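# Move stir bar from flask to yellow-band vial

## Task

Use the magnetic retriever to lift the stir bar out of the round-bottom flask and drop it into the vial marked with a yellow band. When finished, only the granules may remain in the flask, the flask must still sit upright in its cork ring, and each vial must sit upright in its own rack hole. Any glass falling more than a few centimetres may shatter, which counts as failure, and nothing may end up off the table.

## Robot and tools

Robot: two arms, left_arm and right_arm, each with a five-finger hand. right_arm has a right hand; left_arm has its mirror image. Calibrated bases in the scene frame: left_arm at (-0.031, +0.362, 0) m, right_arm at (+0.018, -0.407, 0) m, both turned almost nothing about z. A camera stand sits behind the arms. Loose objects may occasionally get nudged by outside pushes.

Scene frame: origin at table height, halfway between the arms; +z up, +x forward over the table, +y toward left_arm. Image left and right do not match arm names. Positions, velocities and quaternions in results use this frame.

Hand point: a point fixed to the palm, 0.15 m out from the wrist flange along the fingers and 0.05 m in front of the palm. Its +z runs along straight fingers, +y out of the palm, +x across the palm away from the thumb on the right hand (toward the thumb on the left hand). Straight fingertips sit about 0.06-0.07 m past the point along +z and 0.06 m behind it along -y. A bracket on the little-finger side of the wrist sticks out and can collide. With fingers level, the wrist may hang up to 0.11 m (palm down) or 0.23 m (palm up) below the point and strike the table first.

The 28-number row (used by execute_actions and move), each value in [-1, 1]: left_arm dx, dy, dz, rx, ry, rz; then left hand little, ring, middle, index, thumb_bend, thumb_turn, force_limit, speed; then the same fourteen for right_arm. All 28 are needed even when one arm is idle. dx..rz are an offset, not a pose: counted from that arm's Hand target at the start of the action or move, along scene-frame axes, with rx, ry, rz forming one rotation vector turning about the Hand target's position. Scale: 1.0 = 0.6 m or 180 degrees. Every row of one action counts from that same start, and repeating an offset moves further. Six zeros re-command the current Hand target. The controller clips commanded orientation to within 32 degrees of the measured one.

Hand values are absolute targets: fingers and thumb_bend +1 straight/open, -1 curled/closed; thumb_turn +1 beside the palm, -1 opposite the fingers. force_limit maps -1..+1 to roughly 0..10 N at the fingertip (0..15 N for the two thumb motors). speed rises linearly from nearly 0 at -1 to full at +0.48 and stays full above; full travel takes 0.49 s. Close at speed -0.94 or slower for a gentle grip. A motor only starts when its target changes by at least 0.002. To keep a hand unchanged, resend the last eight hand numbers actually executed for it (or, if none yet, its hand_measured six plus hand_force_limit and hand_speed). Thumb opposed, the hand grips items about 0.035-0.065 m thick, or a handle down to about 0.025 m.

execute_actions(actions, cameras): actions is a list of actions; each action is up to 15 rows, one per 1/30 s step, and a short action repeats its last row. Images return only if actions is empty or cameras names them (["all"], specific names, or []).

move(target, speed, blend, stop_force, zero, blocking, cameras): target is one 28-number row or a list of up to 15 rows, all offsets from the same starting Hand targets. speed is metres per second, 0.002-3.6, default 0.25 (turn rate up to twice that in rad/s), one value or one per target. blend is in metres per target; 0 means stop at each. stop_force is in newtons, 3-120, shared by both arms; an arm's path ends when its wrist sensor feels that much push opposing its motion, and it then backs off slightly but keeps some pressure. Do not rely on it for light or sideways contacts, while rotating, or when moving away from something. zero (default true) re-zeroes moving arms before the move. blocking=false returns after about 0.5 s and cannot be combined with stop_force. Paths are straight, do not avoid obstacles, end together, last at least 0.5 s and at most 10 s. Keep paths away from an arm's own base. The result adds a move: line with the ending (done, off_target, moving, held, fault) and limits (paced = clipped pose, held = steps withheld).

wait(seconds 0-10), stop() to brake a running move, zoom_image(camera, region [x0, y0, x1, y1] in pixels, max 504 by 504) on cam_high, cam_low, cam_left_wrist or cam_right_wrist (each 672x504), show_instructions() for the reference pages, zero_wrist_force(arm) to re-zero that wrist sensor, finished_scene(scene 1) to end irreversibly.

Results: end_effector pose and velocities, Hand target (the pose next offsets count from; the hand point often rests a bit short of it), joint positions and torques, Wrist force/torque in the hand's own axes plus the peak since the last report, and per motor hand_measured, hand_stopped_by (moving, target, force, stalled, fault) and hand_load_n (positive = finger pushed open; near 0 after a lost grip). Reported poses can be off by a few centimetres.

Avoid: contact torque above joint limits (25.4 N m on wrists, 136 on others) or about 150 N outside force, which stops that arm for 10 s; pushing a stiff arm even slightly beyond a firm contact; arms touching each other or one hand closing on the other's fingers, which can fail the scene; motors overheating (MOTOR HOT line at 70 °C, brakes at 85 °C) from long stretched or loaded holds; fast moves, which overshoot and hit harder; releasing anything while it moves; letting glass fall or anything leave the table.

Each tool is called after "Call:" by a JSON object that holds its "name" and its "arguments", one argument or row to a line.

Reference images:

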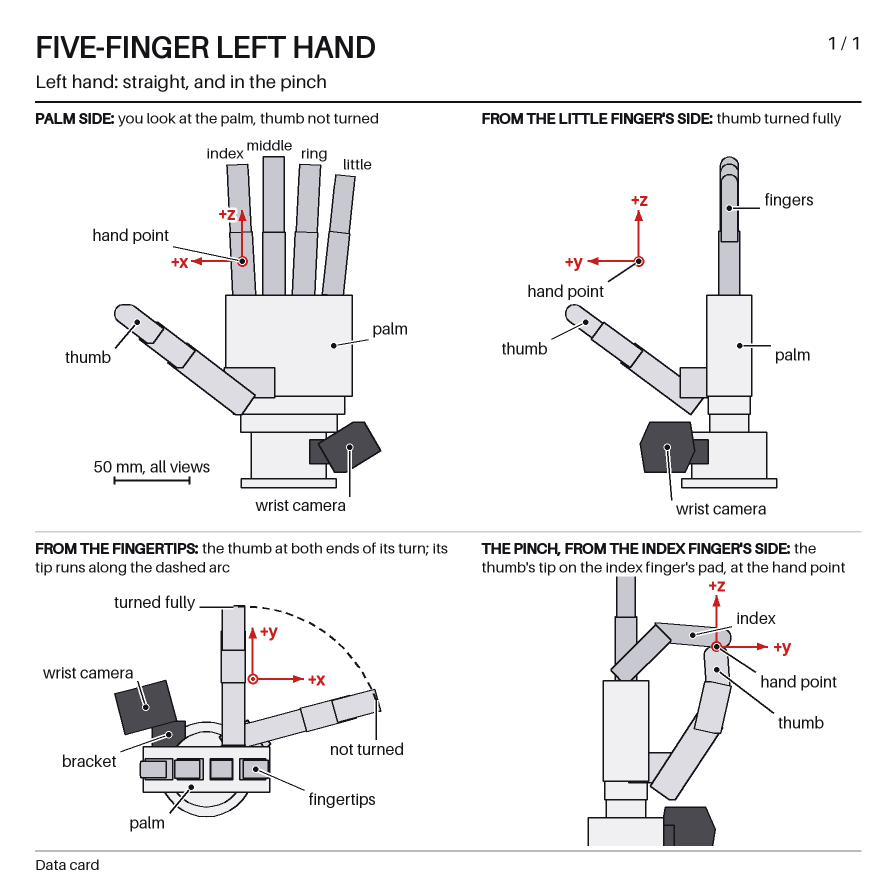

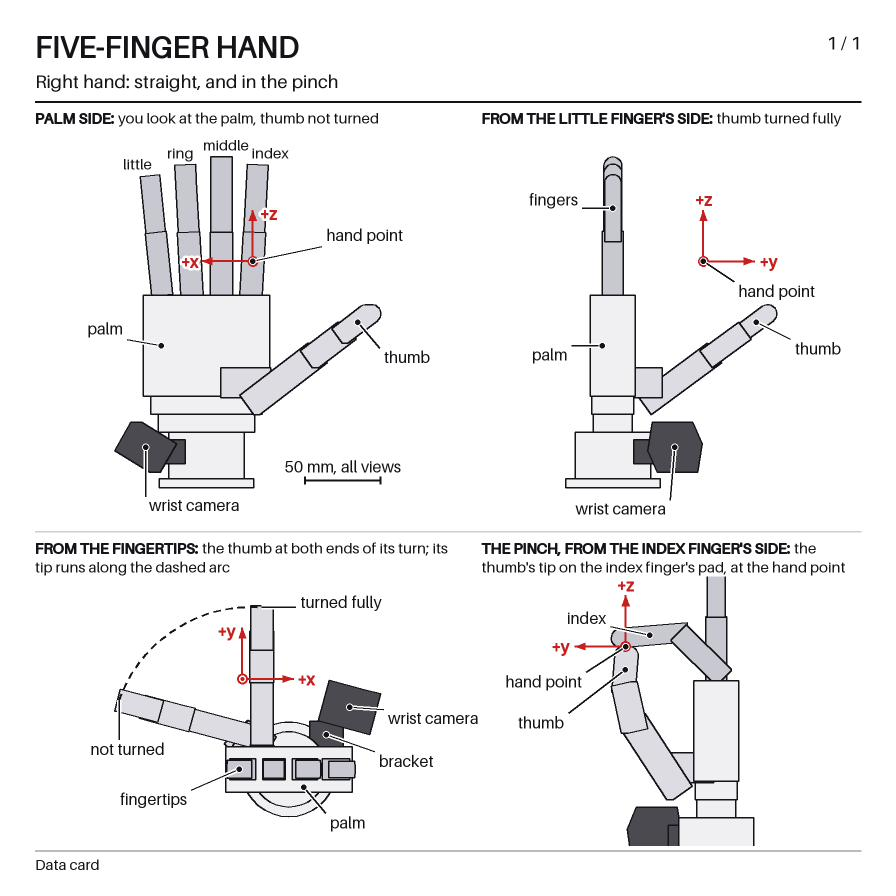

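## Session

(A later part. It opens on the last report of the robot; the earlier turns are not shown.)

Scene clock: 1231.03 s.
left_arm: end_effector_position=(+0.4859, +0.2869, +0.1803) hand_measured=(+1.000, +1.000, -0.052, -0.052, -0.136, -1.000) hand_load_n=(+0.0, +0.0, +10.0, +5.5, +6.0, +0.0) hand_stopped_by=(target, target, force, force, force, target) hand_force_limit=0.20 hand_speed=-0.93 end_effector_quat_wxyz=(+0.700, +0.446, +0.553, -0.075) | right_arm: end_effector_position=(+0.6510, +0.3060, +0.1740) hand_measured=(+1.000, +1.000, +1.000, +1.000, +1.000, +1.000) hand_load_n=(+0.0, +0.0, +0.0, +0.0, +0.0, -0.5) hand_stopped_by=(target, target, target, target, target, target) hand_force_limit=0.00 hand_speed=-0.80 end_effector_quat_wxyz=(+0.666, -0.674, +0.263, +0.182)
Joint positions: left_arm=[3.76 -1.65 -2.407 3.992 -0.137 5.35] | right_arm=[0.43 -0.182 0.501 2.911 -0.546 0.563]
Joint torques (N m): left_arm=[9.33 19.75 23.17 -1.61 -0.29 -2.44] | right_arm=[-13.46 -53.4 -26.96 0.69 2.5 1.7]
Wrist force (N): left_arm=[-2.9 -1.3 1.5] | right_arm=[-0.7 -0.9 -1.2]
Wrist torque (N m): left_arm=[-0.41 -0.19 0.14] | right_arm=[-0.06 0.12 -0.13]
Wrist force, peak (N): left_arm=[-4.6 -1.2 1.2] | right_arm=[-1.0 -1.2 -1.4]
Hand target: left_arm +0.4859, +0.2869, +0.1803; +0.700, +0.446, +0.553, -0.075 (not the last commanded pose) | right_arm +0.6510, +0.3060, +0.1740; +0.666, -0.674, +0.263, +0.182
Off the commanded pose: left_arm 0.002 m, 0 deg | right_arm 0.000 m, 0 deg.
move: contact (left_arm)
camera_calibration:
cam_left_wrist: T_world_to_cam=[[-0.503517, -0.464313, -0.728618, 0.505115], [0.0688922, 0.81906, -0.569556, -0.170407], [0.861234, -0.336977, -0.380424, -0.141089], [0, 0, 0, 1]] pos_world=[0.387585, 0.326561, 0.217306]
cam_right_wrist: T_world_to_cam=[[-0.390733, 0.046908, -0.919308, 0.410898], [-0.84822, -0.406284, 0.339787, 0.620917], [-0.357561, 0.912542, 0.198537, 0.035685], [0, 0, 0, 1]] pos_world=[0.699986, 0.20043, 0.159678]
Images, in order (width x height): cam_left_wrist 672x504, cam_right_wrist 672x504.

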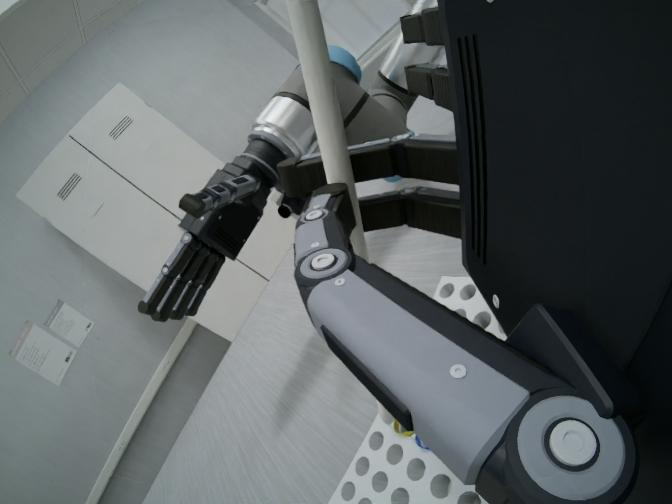

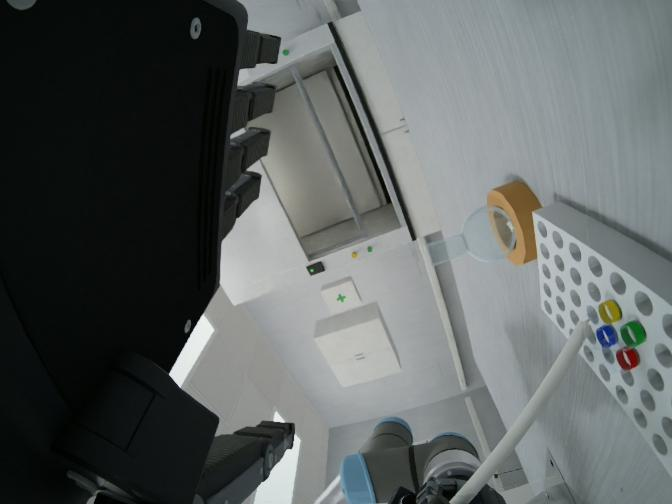

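Call:
{"name": "move", "arguments": {
  "target": [
    [0,0,0.0033,0,0,0,1,1,-0.45,-0.45,-0.2,-1,0.2,-0.93,0,0,0,0,0,0,1,1,1,1,1,1,0,-0.8],
    [0.00236,0.00236,0.0033,0,0,0,1,1,-0.45,-0.45,-0.2,-1,0.2,-0.93,0,0,0,0,0,0,1,1,1,1,1,1,0,-0.8]
  ],
  "speed": 0.01,
  "cameras": []
}}

Call:
{"name": "move", "arguments": {
  "target": [0,0,-0.01,0,0,0,1,1,-0.45,-0.45,-0.2,-1,0.2,-0.93,0,0,0,0,0,0,1,1,1,1,1,1,0,-0.8],
  "speed": 0.005,
  "stop_force": 3,
  "cameras": ["cam_left_wrist", "cam_right_wrist"]
}}

Call:
{"name": "zoom_image", "arguments": {
  "camera": "cam_right_wrist",
  "region": [572, 308, 600, 336]
}}

Call:
{"name": "zoom_image", "arguments": {
  "camera": "cam_left_wrist",
  "region": [376, 404, 412, 440]
}}

Scene clock: 1240.90 s.
left_arm: end_effector_position=(+0.4872, +0.2883, +0.1823) hand_measured=(+1.000, +1.000, -0.052, -0.052, -0.136, -1.000) hand_load_n=(+0.0, +0.0, +9.0, +6.0, +6.0, +0.5) hand_stopped_by=(target, target, force, force, force, target) hand_force_limit=0.20 hand_speed=-0.93 end_effector_quat_wxyz=(+0.700, +0.446, +0.553, -0.075) | right_arm: end_effector_position=(+0.6510, +0.3060, +0.1740) hand_measured=(+1.000, +1.000, +1.000, +1.000, +1.000, +1.000) hand_load_n=(+0.0, +0.0, +0.0, +0.0, +0.0, +0.0) hand_stopped_by=(target, target, target, target, target, target) hand_force_limit=0.00 hand_speed=-0.80 end_effector_quat_wxyz=(+0.666, -0.674, +0.263, +0.182)
Joint positions: left_arm=[3.761 -1.648 -2.401 3.983 -0.136 5.35] | right_arm=[0.43 -0.182 0.501 2.911 -0.546 0.563]
Joint torques (N m): left_arm=[9.25 6.39 26.71 -1.47 2.91 2.51] | right_arm=[-13.59 -54.62 -25.91 0.67 2.28 1.7]
Wrist force (N): left_arm=[1.5 -2.1 1.2] | right_arm=[-0.7 -0.7 -1.5]
Wrist torque (N m): left_arm=[-0.40 -0.14 0.11] | right_arm=[-0.02 0.14 -0.13]
Wrist force, peak (N): left_arm=[-3.3 -1.1 1.2] | right_arm=[-1.0 -1.1 -1.8]
Hand target: left_arm +0.4873, +0.2884, +0.1823; +0.700, +0.446, +0.553, -0.075 | right_arm +0.6510, +0.3060, +0.1740; +0.666, -0.674, +0.263, +0.182
Off the commanded pose: left_arm 0.000 m, 0 deg | right_arm 0.000 m, 0 deg.
move: done
No camera images: "cameras" was empty.

Scene clock: 1243.13 s.
left_arm: end_effector_position=(+0.4873, +0.2883, +0.1776) hand_measured=(+1.000, +1.000, -0.052, -0.052, -0.136, -1.000) hand_load_n=(+0.0, +0.0, +11.0, +4.0, +6.5, -0.5) hand_stopped_by=(target, target, force, force, force, target) hand_force_limit=0.20 hand_speed=-0.93 end_effector_quat_wxyz=(+0.700, +0.446, +0.553, -0.075) | right_arm: end_effector_position=(+0.6510, +0.3060, +0.1740) hand_measured=(+1.000, +1.000, +1.000, +1.000, +1.000, +1.000) hand_load_n=(+0.0, +0.0, +0.0, +0.0, +0.0, -0.5) hand_stopped_by=(target, target, target, target, target, target) hand_force_limit=0.00 hand_speed=-0.80 end_effector_quat_wxyz=(+0.666, -0.674, +0.263, +0.182)
Joint positions: left_arm=[3.761 -1.661 -2.405 4 -0.136 5.351] | right_arm=[0.43 -0.182 0.501 2.911 -0.546 0.563]
Joint torques (N m): left_arm=[8.37 20.86 22.61 -1.62 2.23 -0.48] | right_arm=[-13.04 -53.84 -26.5 0.42 2.47 1.76]
Wrist force (N): left_arm=[-0.2 -1.5 0.9] | right_arm=[-0.9 -1.1 -1.2]
Wrist torque (N m): left_arm=[-0.39 -0.09 0.09] | right_arm=[-0.10 0.15 -0.16]
Wrist force, peak (N): left_arm=[1.4 -2.3 1.2] | right_arm=[-0.8 -1.2 -1.6]
Hand target: left_arm +0.4873, +0.2884, +0.1776; +0.700, +0.446, +0.553, -0.075 (not the last commanded pose) | right_arm +0.6510, +0.3060, +0.1740; +0.666, -0.674, +0.263, +0.182
Off the commanded pose: left_arm 0.001 m, 0 deg | right_arm 0.000 m, 0 deg.
move: contact (left_arm)
camera_calibration:
cam_left_wrist: T_world_to_cam=[[-0.50356, -0.464278, -0.728611, 0.504579], [0.0689091, 0.819068, -0.569543, -0.173143], [0.861208, -0.337007, -0.380457, -0.142785], [0, 0, 0, 1]] pos_world=[0.388985, 0.327961, 0.214706]
cam_right_wrist: T_world_to_cam=[[-0.390733, 0.046908, -0.919308, 0.410898], [-0.84822, -0.406284, 0.339787, 0.620917], [-0.357561, 0.912542, 0.198537, 0.035685], [0, 0, 0, 1]] pos_world=[0.699986, 0.20043, 0.159678]
Images, in order (width x height): cam_left_wrist 672x504, cam_right_wrist 672x504.

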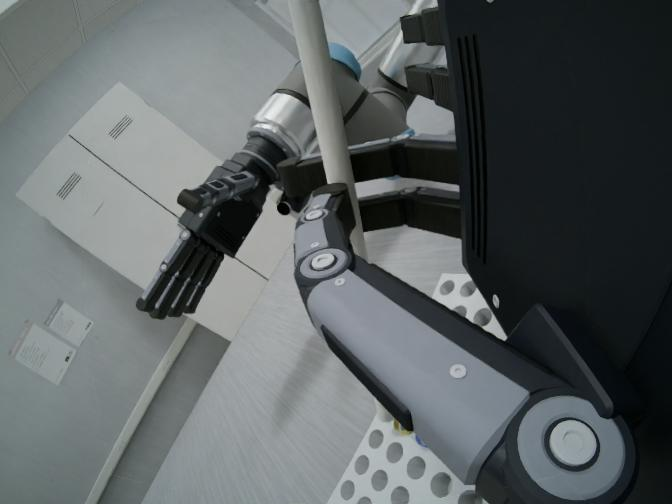

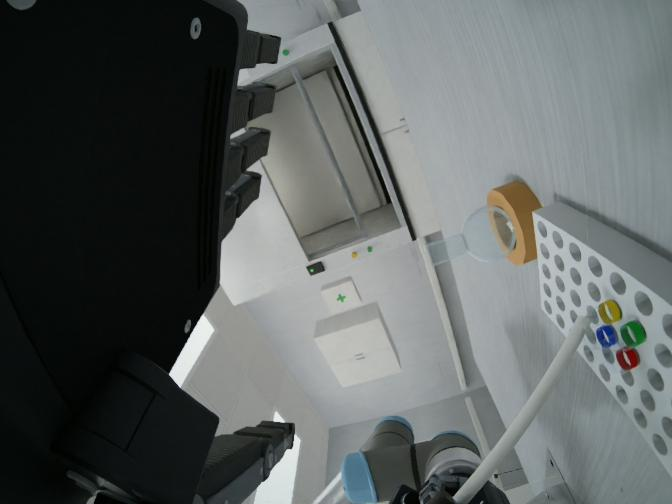

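Scaled by 18.000 from the camera's 672x504 image, which has a finer 960x720 frame.

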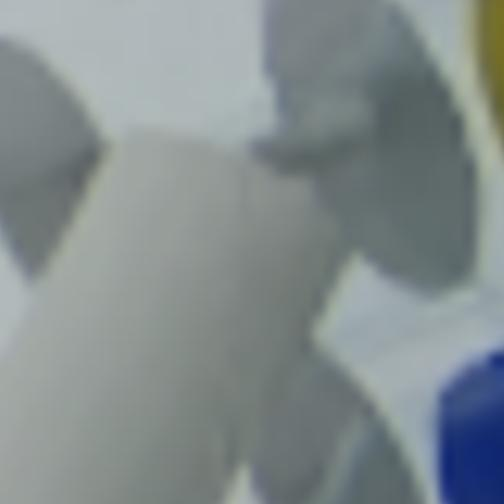

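Scaled by 14.000 from the camera's 672x504 image, which has a finer 960x720 frame.

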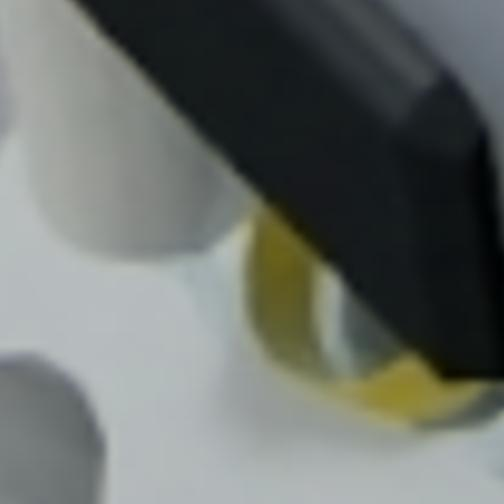

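Call:
{"name": "zoom_image", "arguments": {
  "camera": "cam_right_wrist",
  "region": [580, 308, 598, 326]
}}

Call:
{"name": "zoom_image", "arguments": {
  "camera": "cam_left_wrist",
  "region": [376, 408, 400, 432]
}}

Scaled by 28.000 from the camera's 672x504 image, which has a finer 960x720 frame.

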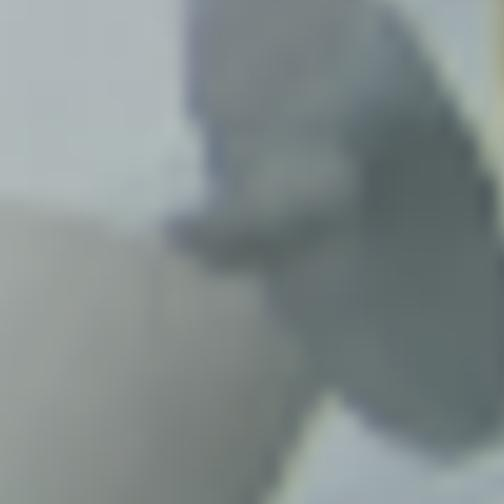

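Scaled by 21.000 from the camera's 672x504 image, which has a finer 960x720 frame.

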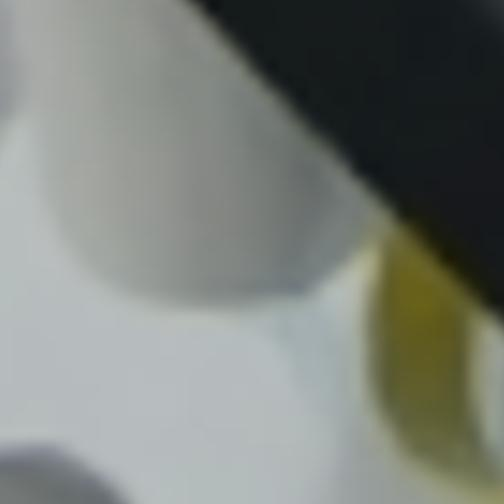

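Call:
{"name": "move", "arguments": {
  "target": [
    [-0.0001,0.0011,0.00207,0,0,0,1,1,-0.45,-0.45,-0.2,-1,0.2,-0.93,0,0,0,0,0,0,1,1,1,1,1,1,0,-0.8],
    [0.00083,0.00247,0.00307,0,0,0,1,1,-0.45,-0.45,-0.2,-1,0.2,-0.93,0,0,0,0,0,0,1,1,1,1,1,1,0,-0.8],
    [0.002,0.00367,0.00365,0,0,0,1,1,-0.45,-0.45,-0.2,-1,0.2,-0.93,0,0,0,0,0,0,1,1,1,1,1,1,0,-0.8]
  ],
  "speed": 0.008,
  "stop_force": 5,
  "cameras": ["cam_left_wrist", "cam_right_wrist"]
}}

Call:
{"name": "zoom_image", "arguments": {
  "camera": "cam_right_wrist",
  "region": [576, 304, 600, 328]
}}

Call:
{"name": "zoom_image", "arguments": {
  "camera": "cam_left_wrist",
  "region": [376, 408, 400, 432]
}}

Scene clock: 1253.53 s.
left_arm: end_effector_position=(+0.4885, +0.2906, +0.1798) hand_measured=(+1.000, +1.000, -0.052, -0.052, -0.136, -1.000) hand_load_n=(+0.0, +0.0, +9.5, +5.5, +6.5, +0.5) hand_stopped_by=(target, target, force, force, force, target) hand_force_limit=0.20 hand_speed=-0.93 end_effector_quat_wxyz=(+0.700, +0.446, +0.553, -0.075) | right_arm: end_effector_position=(+0.6510, +0.3060, +0.1740) hand_measured=(+1.000, +1.000, +1.000, +1.000, +1.000, +1.000) hand_load_n=(+0.0, +0.0, +0.0, +0.0, +0.0, -0.5) hand_stopped_by=(target, target, target, target, target, target) hand_force_limit=0.00 hand_speed=-0.80 end_effector_quat_wxyz=(+0.666, -0.674, +0.263, +0.182)
Joint positions: left_arm=[3.765 -1.659 -2.398 3.989 -0.132 5.353] | right_arm=[0.43 -0.182 0.501 2.911 -0.546 0.563]
Joint torques (N m): left_arm=[10.53 9.26 25.2 -1.5 2.99 2.45] | right_arm=[-12.45 -54.36 -26.44 0.43 2.26 1.86]
Wrist force (N): left_arm=[1.2 -2.2 1.0] | right_arm=[-0.8 -0.8 -1.2]
Wrist torque (N m): left_arm=[-0.42 -0.16 0.02] | right_arm=[-0.04 0.14 -0.13]
Wrist force, peak (N): left_arm=[1.6 -2.1 1.1] | right_arm=[-1.3 -0.9 -1.5]
Hand target: left_arm +0.4885, +0.2906, +0.1798; +0.700, +0.446, +0.553, -0.075 | right_arm +0.6510, +0.3060, +0.1740; +0.666, -0.674, +0.263, +0.182
Off the commanded pose: left_arm 0.000 m, 0 deg | right_arm 0.000 m, 0 deg.
move: done
camera_calibration:
cam_left_wrist: T_world_to_cam=[[-0.50356, -0.464278, -0.728611, 0.507808], [0.0689091, 0.819068, -0.569543, -0.173775], [0.861208, -0.337007, -0.380457, -0.14224], [0, 0, 0, 1]] pos_world=[0.390185, 0.330161, 0.216906]
cam_right_wrist: T_world_to_cam=[[-0.390733, 0.046908, -0.919308, 0.410898], [-0.84822, -0.406284, 0.339787, 0.620917], [-0.357561, 0.912542, 0.198537, 0.035685], [0, 0, 0, 1]] pos_world=[0.699986, 0.20043, 0.159678]
Images, in order (width x height): cam_left_wrist 672x504, cam_right_wrist 672x504.

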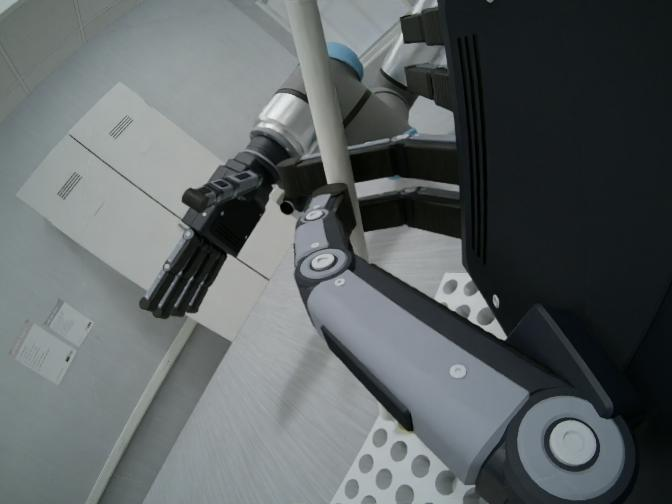

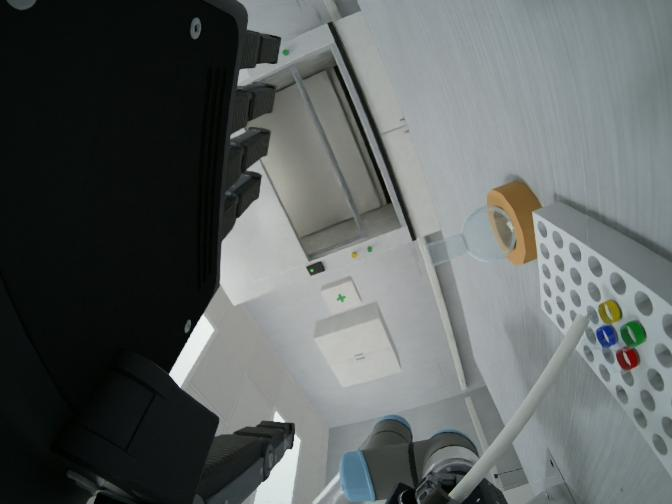

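Scaled by 21.000 from the camera's 672x504 image, which has a finer 960x720 frame.

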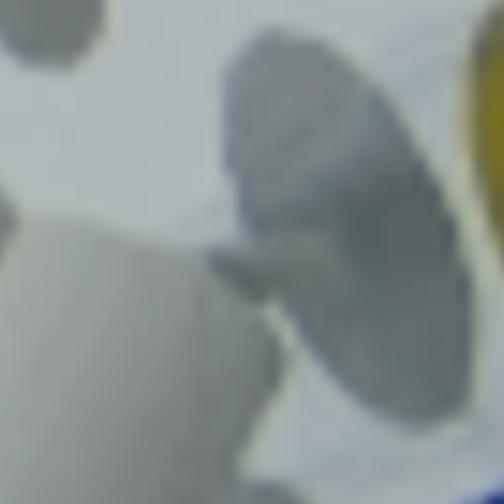

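Scaled by 21.000 from the camera's 672x504 image, which has a finer 960x720 frame.

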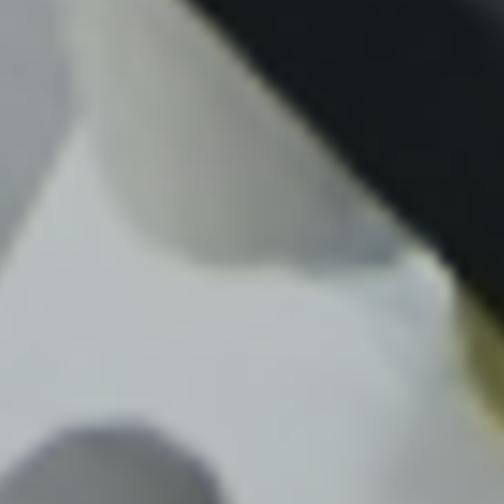

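Call:
{"name": "zoom_image", "arguments": {
  "camera": "cam_right_wrist",
  "region": [582, 308, 598, 324]
}}

Scaled by 31.500 from the camera's 672x504 image, which has a finer 960x720 frame.

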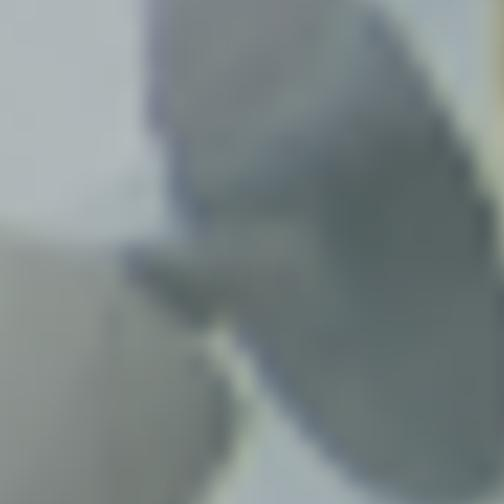

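Call:
{"name": "move", "arguments": {
  "target": [
    [0.00124,0.00124,0.00125,0,0,0,1,1,-0.45,-0.45,-0.2,-1,0.2,-0.93,0,0,0,0,0,0,1,1,1,1,1,1,0,-0.8],
    [0.00289,0.00289,0.0015,0,0,0,1,1,-0.45,-0.45,-0.2,-1,0.2,-0.93,0,0,0,0,0,0,1,1,1,1,1,1,0,-0.8],
    [0.00442,0.00442,0.00133,0,0,0,1,1,-0.45,-0.45,-0.2,-1,0.2,-0.93,0,0,0,0,0,0,1,1,1,1,1,1,0,-0.8]
  ],
  "speed": 0.008,
  "stop_force": 5,
  "cameras": ["cam_left_wrist", "cam_right_wrist"]
}}

Call:
{"name": "zoom_image", "arguments": {
  "camera": "cam_right_wrist",
  "region": [574, 302, 600, 328]
}}

Call:
{"name": "zoom_image", "arguments": {
  "camera": "cam_left_wrist",
  "region": [376, 408, 412, 444]
}}

Scene clock: 1264.50 s.
left_arm: end_effector_position=(+0.4912, +0.2932, +0.1806) hand_measured=(+1.000, +1.000, -0.052, -0.052, -0.136, -1.000) hand_load_n=(+0.0, +0.0, +9.5, +5.5, +6.0, +0.5) hand_stopped_by=(target, target, force, force, force, target) hand_force_limit=0.20 hand_speed=-0.93 end_effector_quat_wxyz=(+0.700, +0.446, +0.553, -0.075) | right_arm: end_effector_position=(+0.6510, +0.3060, +0.1740) hand_measured=(+1.000, +1.000, +1.000, +1.000, +1.000, +1.000) hand_load_n=(+0.0, +0.0, +0.0, -0.5, +0.0, +0.0) hand_stopped_by=(target, target, target, target, target, target) hand_force_limit=0.00 hand_speed=-0.80 end_effector_quat_wxyz=(+0.666, -0.674, +0.263, +0.182)
Joint positions: left_arm=[3.767 -1.665 -2.388 3.984 -0.13 5.354] | right_arm=[0.43 -0.182 0.501 2.911 -0.546 0.563]
Joint torques (N m): left_arm=[8.71 9.89 26.79 -1.69 2.77 2.45] | right_arm=[-12.83 -53.39 -26.4 0.45 2.24 1.81]
Wrist force (N): left_arm=[0.8 -1.9 1.0] | right_arm=[-0.8 -1.1 -1.1]
Wrist torque (N m): left_arm=[-0.37 -0.14 0.02] | right_arm=[-0.09 0.14 -0.14]
Wrist force, peak (N): left_arm=[-2.8 -2.0 1.2] | right_arm=[-1.1 -1.1 -1.5]
Hand target: left_arm +0.4912, +0.2932, +0.1806; +0.700, +0.446, +0.553, -0.075 | right_arm +0.6510, +0.3060, +0.1740; +0.666, -0.674, +0.263, +0.182
Off the commanded pose: left_arm 0.000 m, 0 deg | right_arm 0.000 m, 0 deg.
move: done
camera_calibration:
cam_left_wrist: T_world_to_cam=[[-0.50356, -0.464278, -0.728611, 0.510954], [0.0689091, 0.819068, -0.569543, -0.17571], [0.861208, -0.337007, -0.380457, -0.143265], [0, 0, 0, 1]] pos_world=[0.392785, 0.332861, 0.217706]
cam_right_wrist: T_world_to_cam=[[-0.390733, 0.046908, -0.919308, 0.410898], [-0.84822, -0.406284, 0.339787, 0.620917], [-0.357561, 0.912542, 0.198537, 0.035685], [0, 0, 0, 1]] pos_world=[0.699986, 0.20043, 0.159678]
Images, in order (width x height): cam_left_wrist 672x504, cam_right_wrist 672x504.

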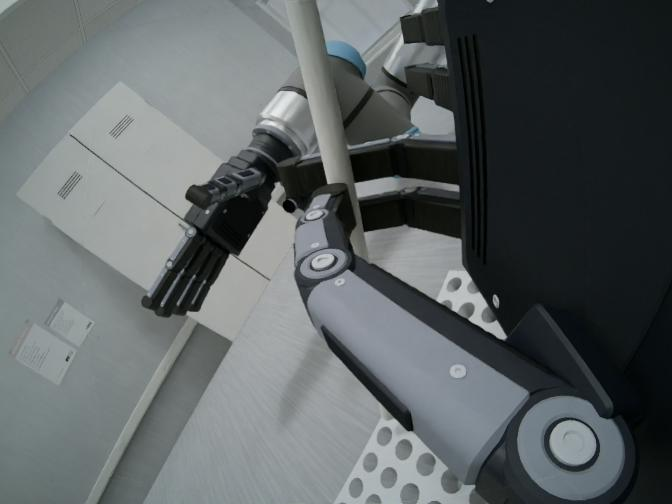

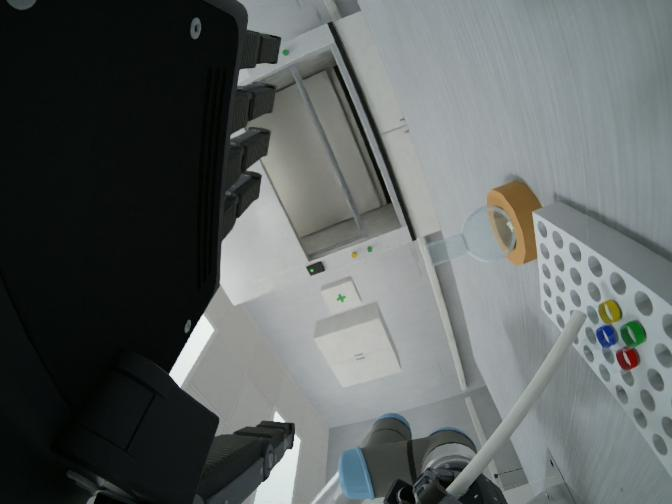

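Scaled by 19.385 from the camera's 672x504 image, which has a finer 960x720 frame.

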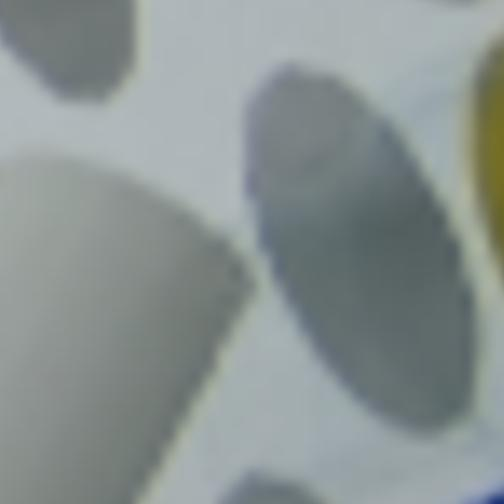

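Scaled by 14.000 from the camera's 672x504 image, which has a finer 960x720 frame.

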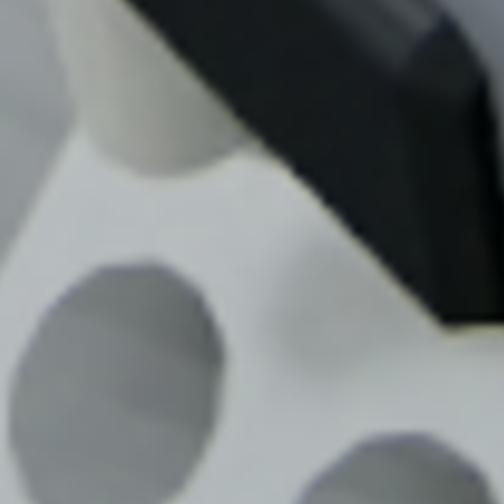

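Call:
{"name": "zoom_image", "arguments": {
  "camera": "cam_right_wrist",
  "region": [582, 300, 612, 330]
}}

Call:
{"name": "zoom_image", "arguments": {
  "camera": "cam_right_wrist",
  "region": [576, 306, 594, 324]
}}

Call:
{"name": "zoom_image", "arguments": {
  "camera": "cam_right_wrist",
  "region": [598, 296, 624, 326]
}}

Scaled by 16.800 from the camera's 672x504 image, which has a finer 960x720 frame.

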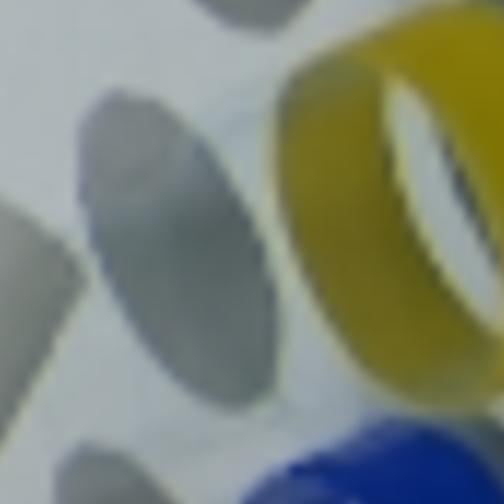

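Scaled by 28.000 from the camera's 672x504 image, which has a finer 960x720 frame.

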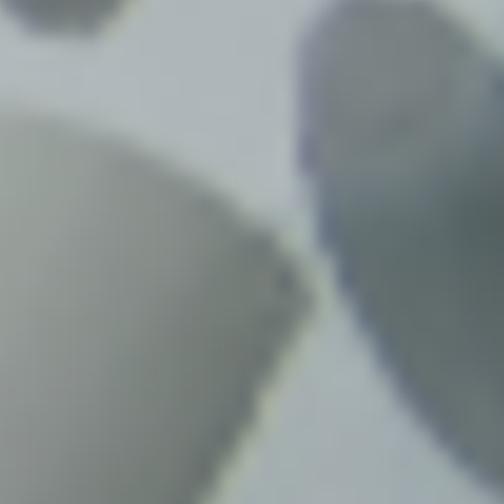

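Scaled by 16.800 from the camera's 672x504 image, which has a finer 960x720 frame.

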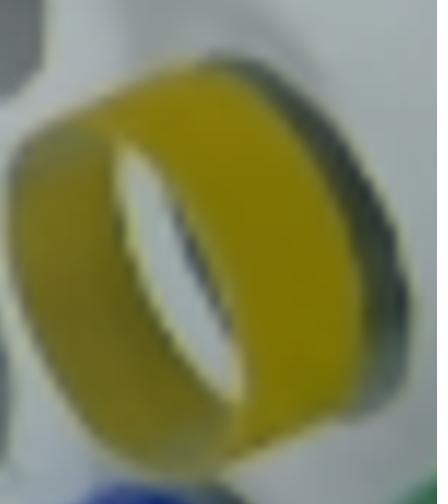

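Call:
{"name": "move", "arguments": {
  "target": [
    [0.00153,0.00153,-0.00075,0,0,0,1,1,-0.45,-0.45,-0.2,-1,0.2,-0.93,0,0,0,0,0,0,1,1,1,1,1,1,0,-0.8],
    [0.00295,0.00295,-0.00225,0,0,0,1,1,-0.45,-0.45,-0.2,-1,0.2,-0.93,0,0,0,0,0,0,1,1,1,1,1,1,0,-0.8],
    [0.00365,0.00365,-0.00333,0,0,0,1,1,-0.45,-0.45,-0.2,-1,0.2,-0.93,0,0,0,0,0,0,1,1,1,1,1,1,0,-0.8],
    [0.00707,0.00707,-0.01017,0,0,0,1,1,-0.45,-0.45,-0.2,-1,0.2,-0.93,0,0,0,0,0,0,1,1,1,1,1,1,0,-0.8]
  ],
  "speed": 0.01,
  "stop_force": 6,
  "cameras": ["cam_left_wrist", "cam_right_wrist"]
}}

Call:
{"name": "zoom_image", "arguments": {
  "camera": "cam_right_wrist",
  "region": [570, 290, 606, 326]
}}

Call:
{"name": "zoom_image", "arguments": {
  "camera": "cam_right_wrist",
  "region": [580, 302, 598, 320]
}}

Call:
{"name": "zoom_image", "arguments": {
  "camera": "cam_left_wrist",
  "region": [376, 408, 412, 444]
}}

Scene clock: 1276.20 s.
left_arm: end_effector_position=(+0.4920, +0.2940, +0.1801) hand_measured=(+1.000, +1.000, -0.052, -0.052, -0.136, -1.000) hand_load_n=(+0.0, +0.0, +10.0, +5.0, +6.0, +0.0) hand_stopped_by=(target, target, force, force, force, target) hand_force_limit=0.20 hand_speed=-0.93 end_effector_quat_wxyz=(+0.700, +0.446, +0.553, -0.075) | right_arm: end_effector_position=(+0.6510, +0.3060, +0.1740) hand_measured=(+1.000, +1.000, +1.000, +1.000, +1.000, +1.000) hand_load_n=(+0.0, +0.0, +0.0, +0.0, +0.0, +0.0) hand_stopped_by=(target, target, target, target, target, target) hand_force_limit=0.00 hand_speed=-0.80 end_effector_quat_wxyz=(+0.666, -0.674, +0.263, +0.182)
Joint positions: left_arm=[3.767 -1.668 -2.386 3.985 -0.13 5.354] | right_arm=[0.43 -0.182 0.501 2.911 -0.546 0.563]
Joint torques (N m): left_arm=[-9.78 21.69 -1.63 -1.25 -2.88 -2.35] | right_arm=[-11.44 -54.29 -26.97 0.41 2.3 1.65]
Wrist force (N): left_arm=[-0.3 -2.5 1.1] | right_arm=[-1.0 -0.6 -1.1]
Wrist torque (N m): left_arm=[-0.43 -0.14 0.03] | right_arm=[-0.04 0.17 -0.15]
Wrist force, peak (N): left_arm=[-7.6 -1.9 1.2] | right_arm=[-1.1 -1.3 -1.2]
Hand target: left_arm +0.4920, +0.2940, +0.1801; +0.700, +0.446, +0.553, -0.075 (not the last commanded pose) | right_arm +0.6510, +0.3060, +0.1740; +0.666, -0.674, +0.263, +0.182
Off the commanded pose: left_arm 0.007 m, 0 deg | right_arm 0.000 m, 0 deg.
move: contact (left_arm); path passed 0 of 4 targets
camera_calibration:
cam_left_wrist: T_world_to_cam=[[-0.503627, -0.464313, -0.728542, 0.511387], [0.0688232, 0.819054, -0.569574, -0.17666], [0.861175, -0.336993, -0.380542, -0.143848], [0, 0, 0, 1]] pos_world=[0.393585, 0.333661, 0.217206]
cam_right_wrist: T_world_to_cam=[[-0.390733, 0.046908, -0.919308, 0.410898], [-0.84822, -0.406284, 0.339787, 0.620917], [-0.357561, 0.912542, 0.198537, 0.035685], [0, 0, 0, 1]] pos_world=[0.699986, 0.20043, 0.159678]
Images, in order (width x height): cam_left_wrist 672x504, cam_right_wrist 672x504.

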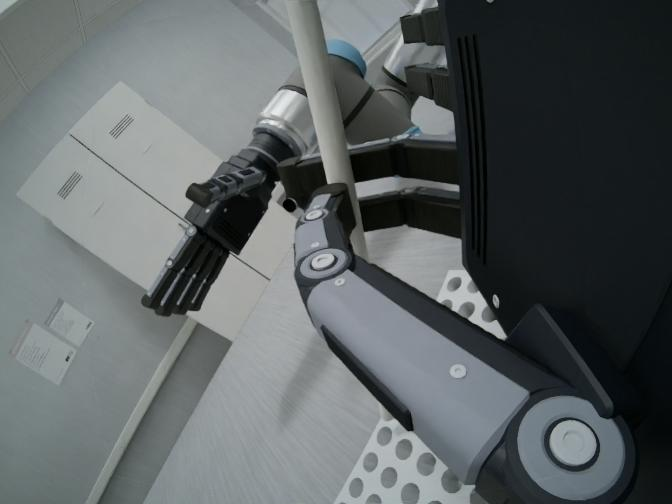

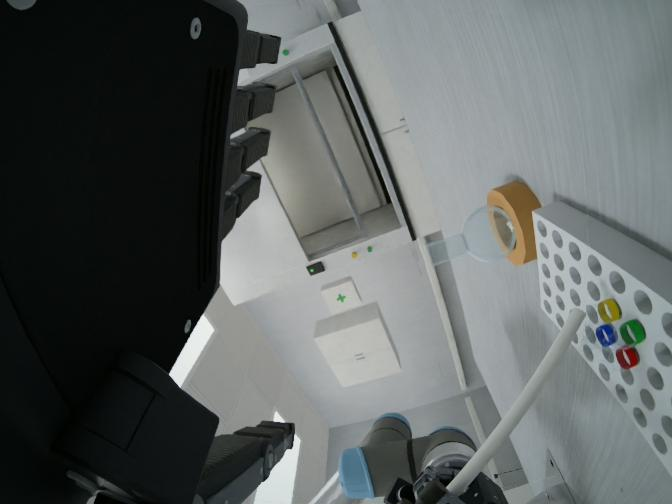

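Scaled by 14.000 from the camera's 672x504 image, which has a finer 960x720 frame.

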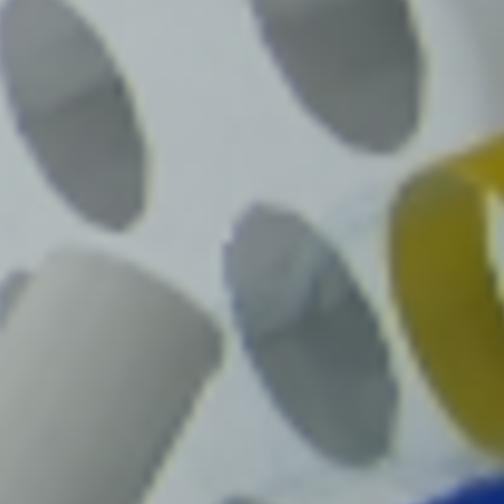

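Scaled by 28.000 from the camera's 672x504 image, which has a finer 960x720 frame.

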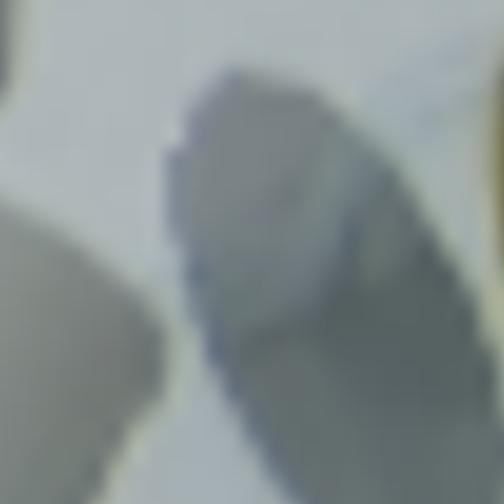

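Scaled by 14.000 from the camera's 672x504 image, which has a finer 960x720 frame.

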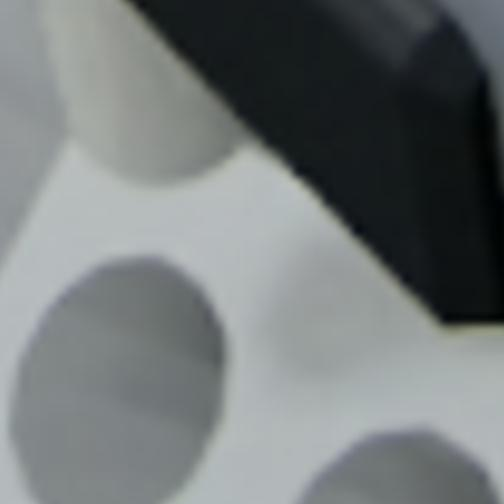

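Call:
{"name": "move", "arguments": {
  "target": [0,0,0.0167,0,0,0,1,1,-0.45,-0.45,-0.2,-1,0.2,-0.93,0,0,0,0,0,0,1,1,1,1,1,1,0,-0.8],
  "speed": 0.02,
  "cameras": ["cam_left_wrist", "cam_right_wrist"]
}}

Call:
{"name": "zoom_image", "arguments": {
  "camera": "cam_right_wrist",
  "region": [556, 296, 592, 332]
}}

Call:
{"name": "zoom_image", "arguments": {
  "camera": "cam_right_wrist",
  "region": [580, 300, 616, 336]
}}

Call:
{"name": "zoom_image", "arguments": {
  "camera": "cam_left_wrist",
  "region": [376, 400, 424, 448]
}}

Scene clock: 1280.20 s.
left_arm: end_effector_position=(+0.4920, +0.2940, +0.1901) hand_measured=(+1.000, +1.000, -0.052, -0.052, -0.136, -1.000) hand_load_n=(+0.0, +0.0, +9.0, +5.5, +6.0, +0.0) hand_stopped_by=(target, target, force, force, force, target) hand_force_limit=0.20 hand_speed=-0.93 end_effector_quat_wxyz=(+0.700, +0.446, +0.553, -0.075) | right_arm: end_effector_position=(+0.6510, +0.3060, +0.1740) hand_measured=(+1.000, +1.000, +1.000, +1.000, +1.000, +1.000) hand_load_n=(+0.0, +0.0, +0.0, +0.0, +0.0, +0.0) hand_stopped_by=(target, target, target, target, target, target) hand_force_limit=0.00 hand_speed=-0.80 end_effector_quat_wxyz=(+0.666, -0.674, +0.263, +0.182)
Joint positions: left_arm=[3.767 -1.642 -2.376 3.949 -0.13 5.353] | right_arm=[0.43 -0.182 0.501 2.911 -0.546 0.563]
Joint torques (N m): left_arm=[-0.35 21.59 26.25 -1.7 -0.83 2.68] | right_arm=[-13.37 -53.88 -26.75 0.4 2.4 1.54]
Wrist force (N): left_arm=[1.4 -2.1 1.0] | right_arm=[-0.8 -0.9 -1.1]
Wrist torque (N m): left_arm=[-0.38 -0.12 0.01] | right_arm=[-0.07 0.15 -0.14]
Wrist force, peak (N): left_arm=[1.5 -2.1 1.3] | right_arm=[-1.2 -1.2 -1.5]
Hand target: left_arm +0.4920, +0.2940, +0.1902; +0.700, +0.446, +0.553, -0.075 | right_arm +0.6510, +0.3060, +0.1740; +0.666, -0.674, +0.263, +0.182
Off the commanded pose: left_arm 0.000 m, 0 deg | right_arm 0.000 m, 0 deg.
move: done
camera_calibration:
cam_left_wrist: T_world_to_cam=[[-0.503542, -0.464343, -0.728582, 0.518538], [0.0689937, 0.81899, -0.569645, -0.170968], [0.861212, -0.337108, -0.380359, -0.140132], [0, 0, 0, 1]] pos_world=[0.393585, 0.333561, 0.227106]
cam_right_wrist: T_world_to_cam=[[-0.390733, 0.046908, -0.919308, 0.410898], [-0.84822, -0.406284, 0.339787, 0.620917], [-0.357561, 0.912542, 0.198537, 0.035685], [0, 0, 0, 1]] pos_world=[0.699986, 0.20043, 0.159678]
Images, in order (width x height): cam_left_wrist 672x504, cam_right_wrist 672x504.

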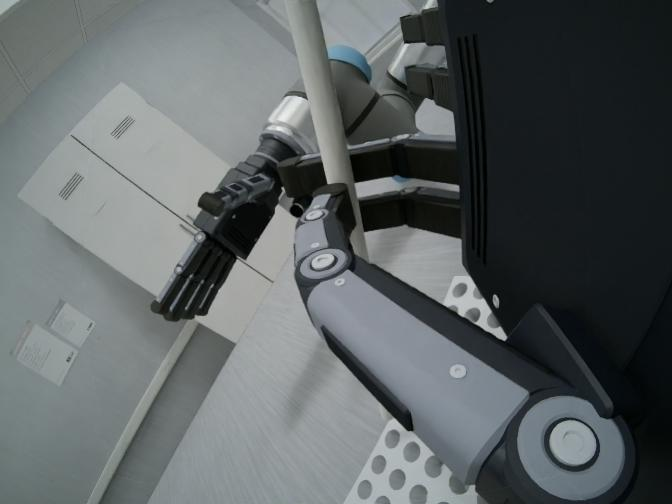

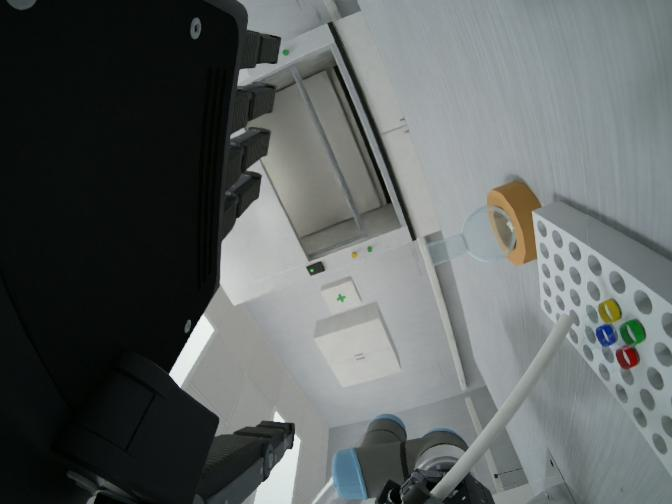

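Scaled by 14.000 from the camera's 672x504 image, which has a finer 960x720 frame.

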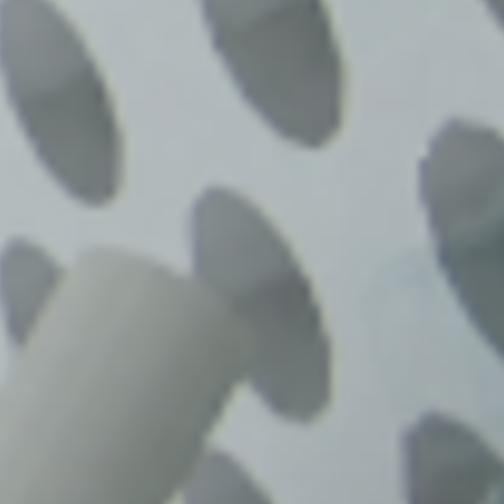

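Scaled by 14.000 from the camera's 672x504 image, which has a finer 960x720 frame.

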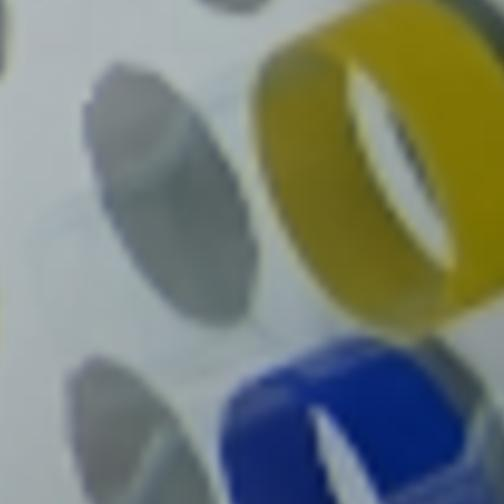

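Scaled by 10.500 from the camera's 672x504 image, which has a finer 960x720 frame.

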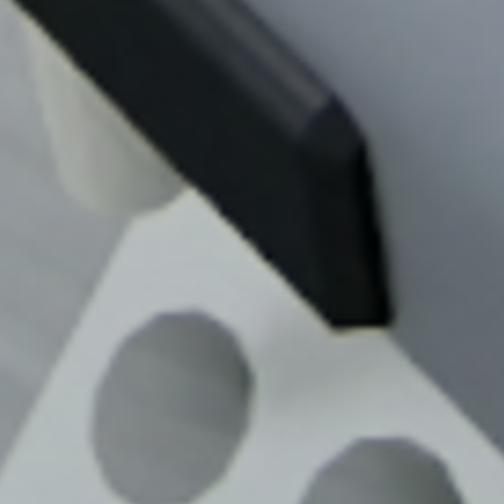

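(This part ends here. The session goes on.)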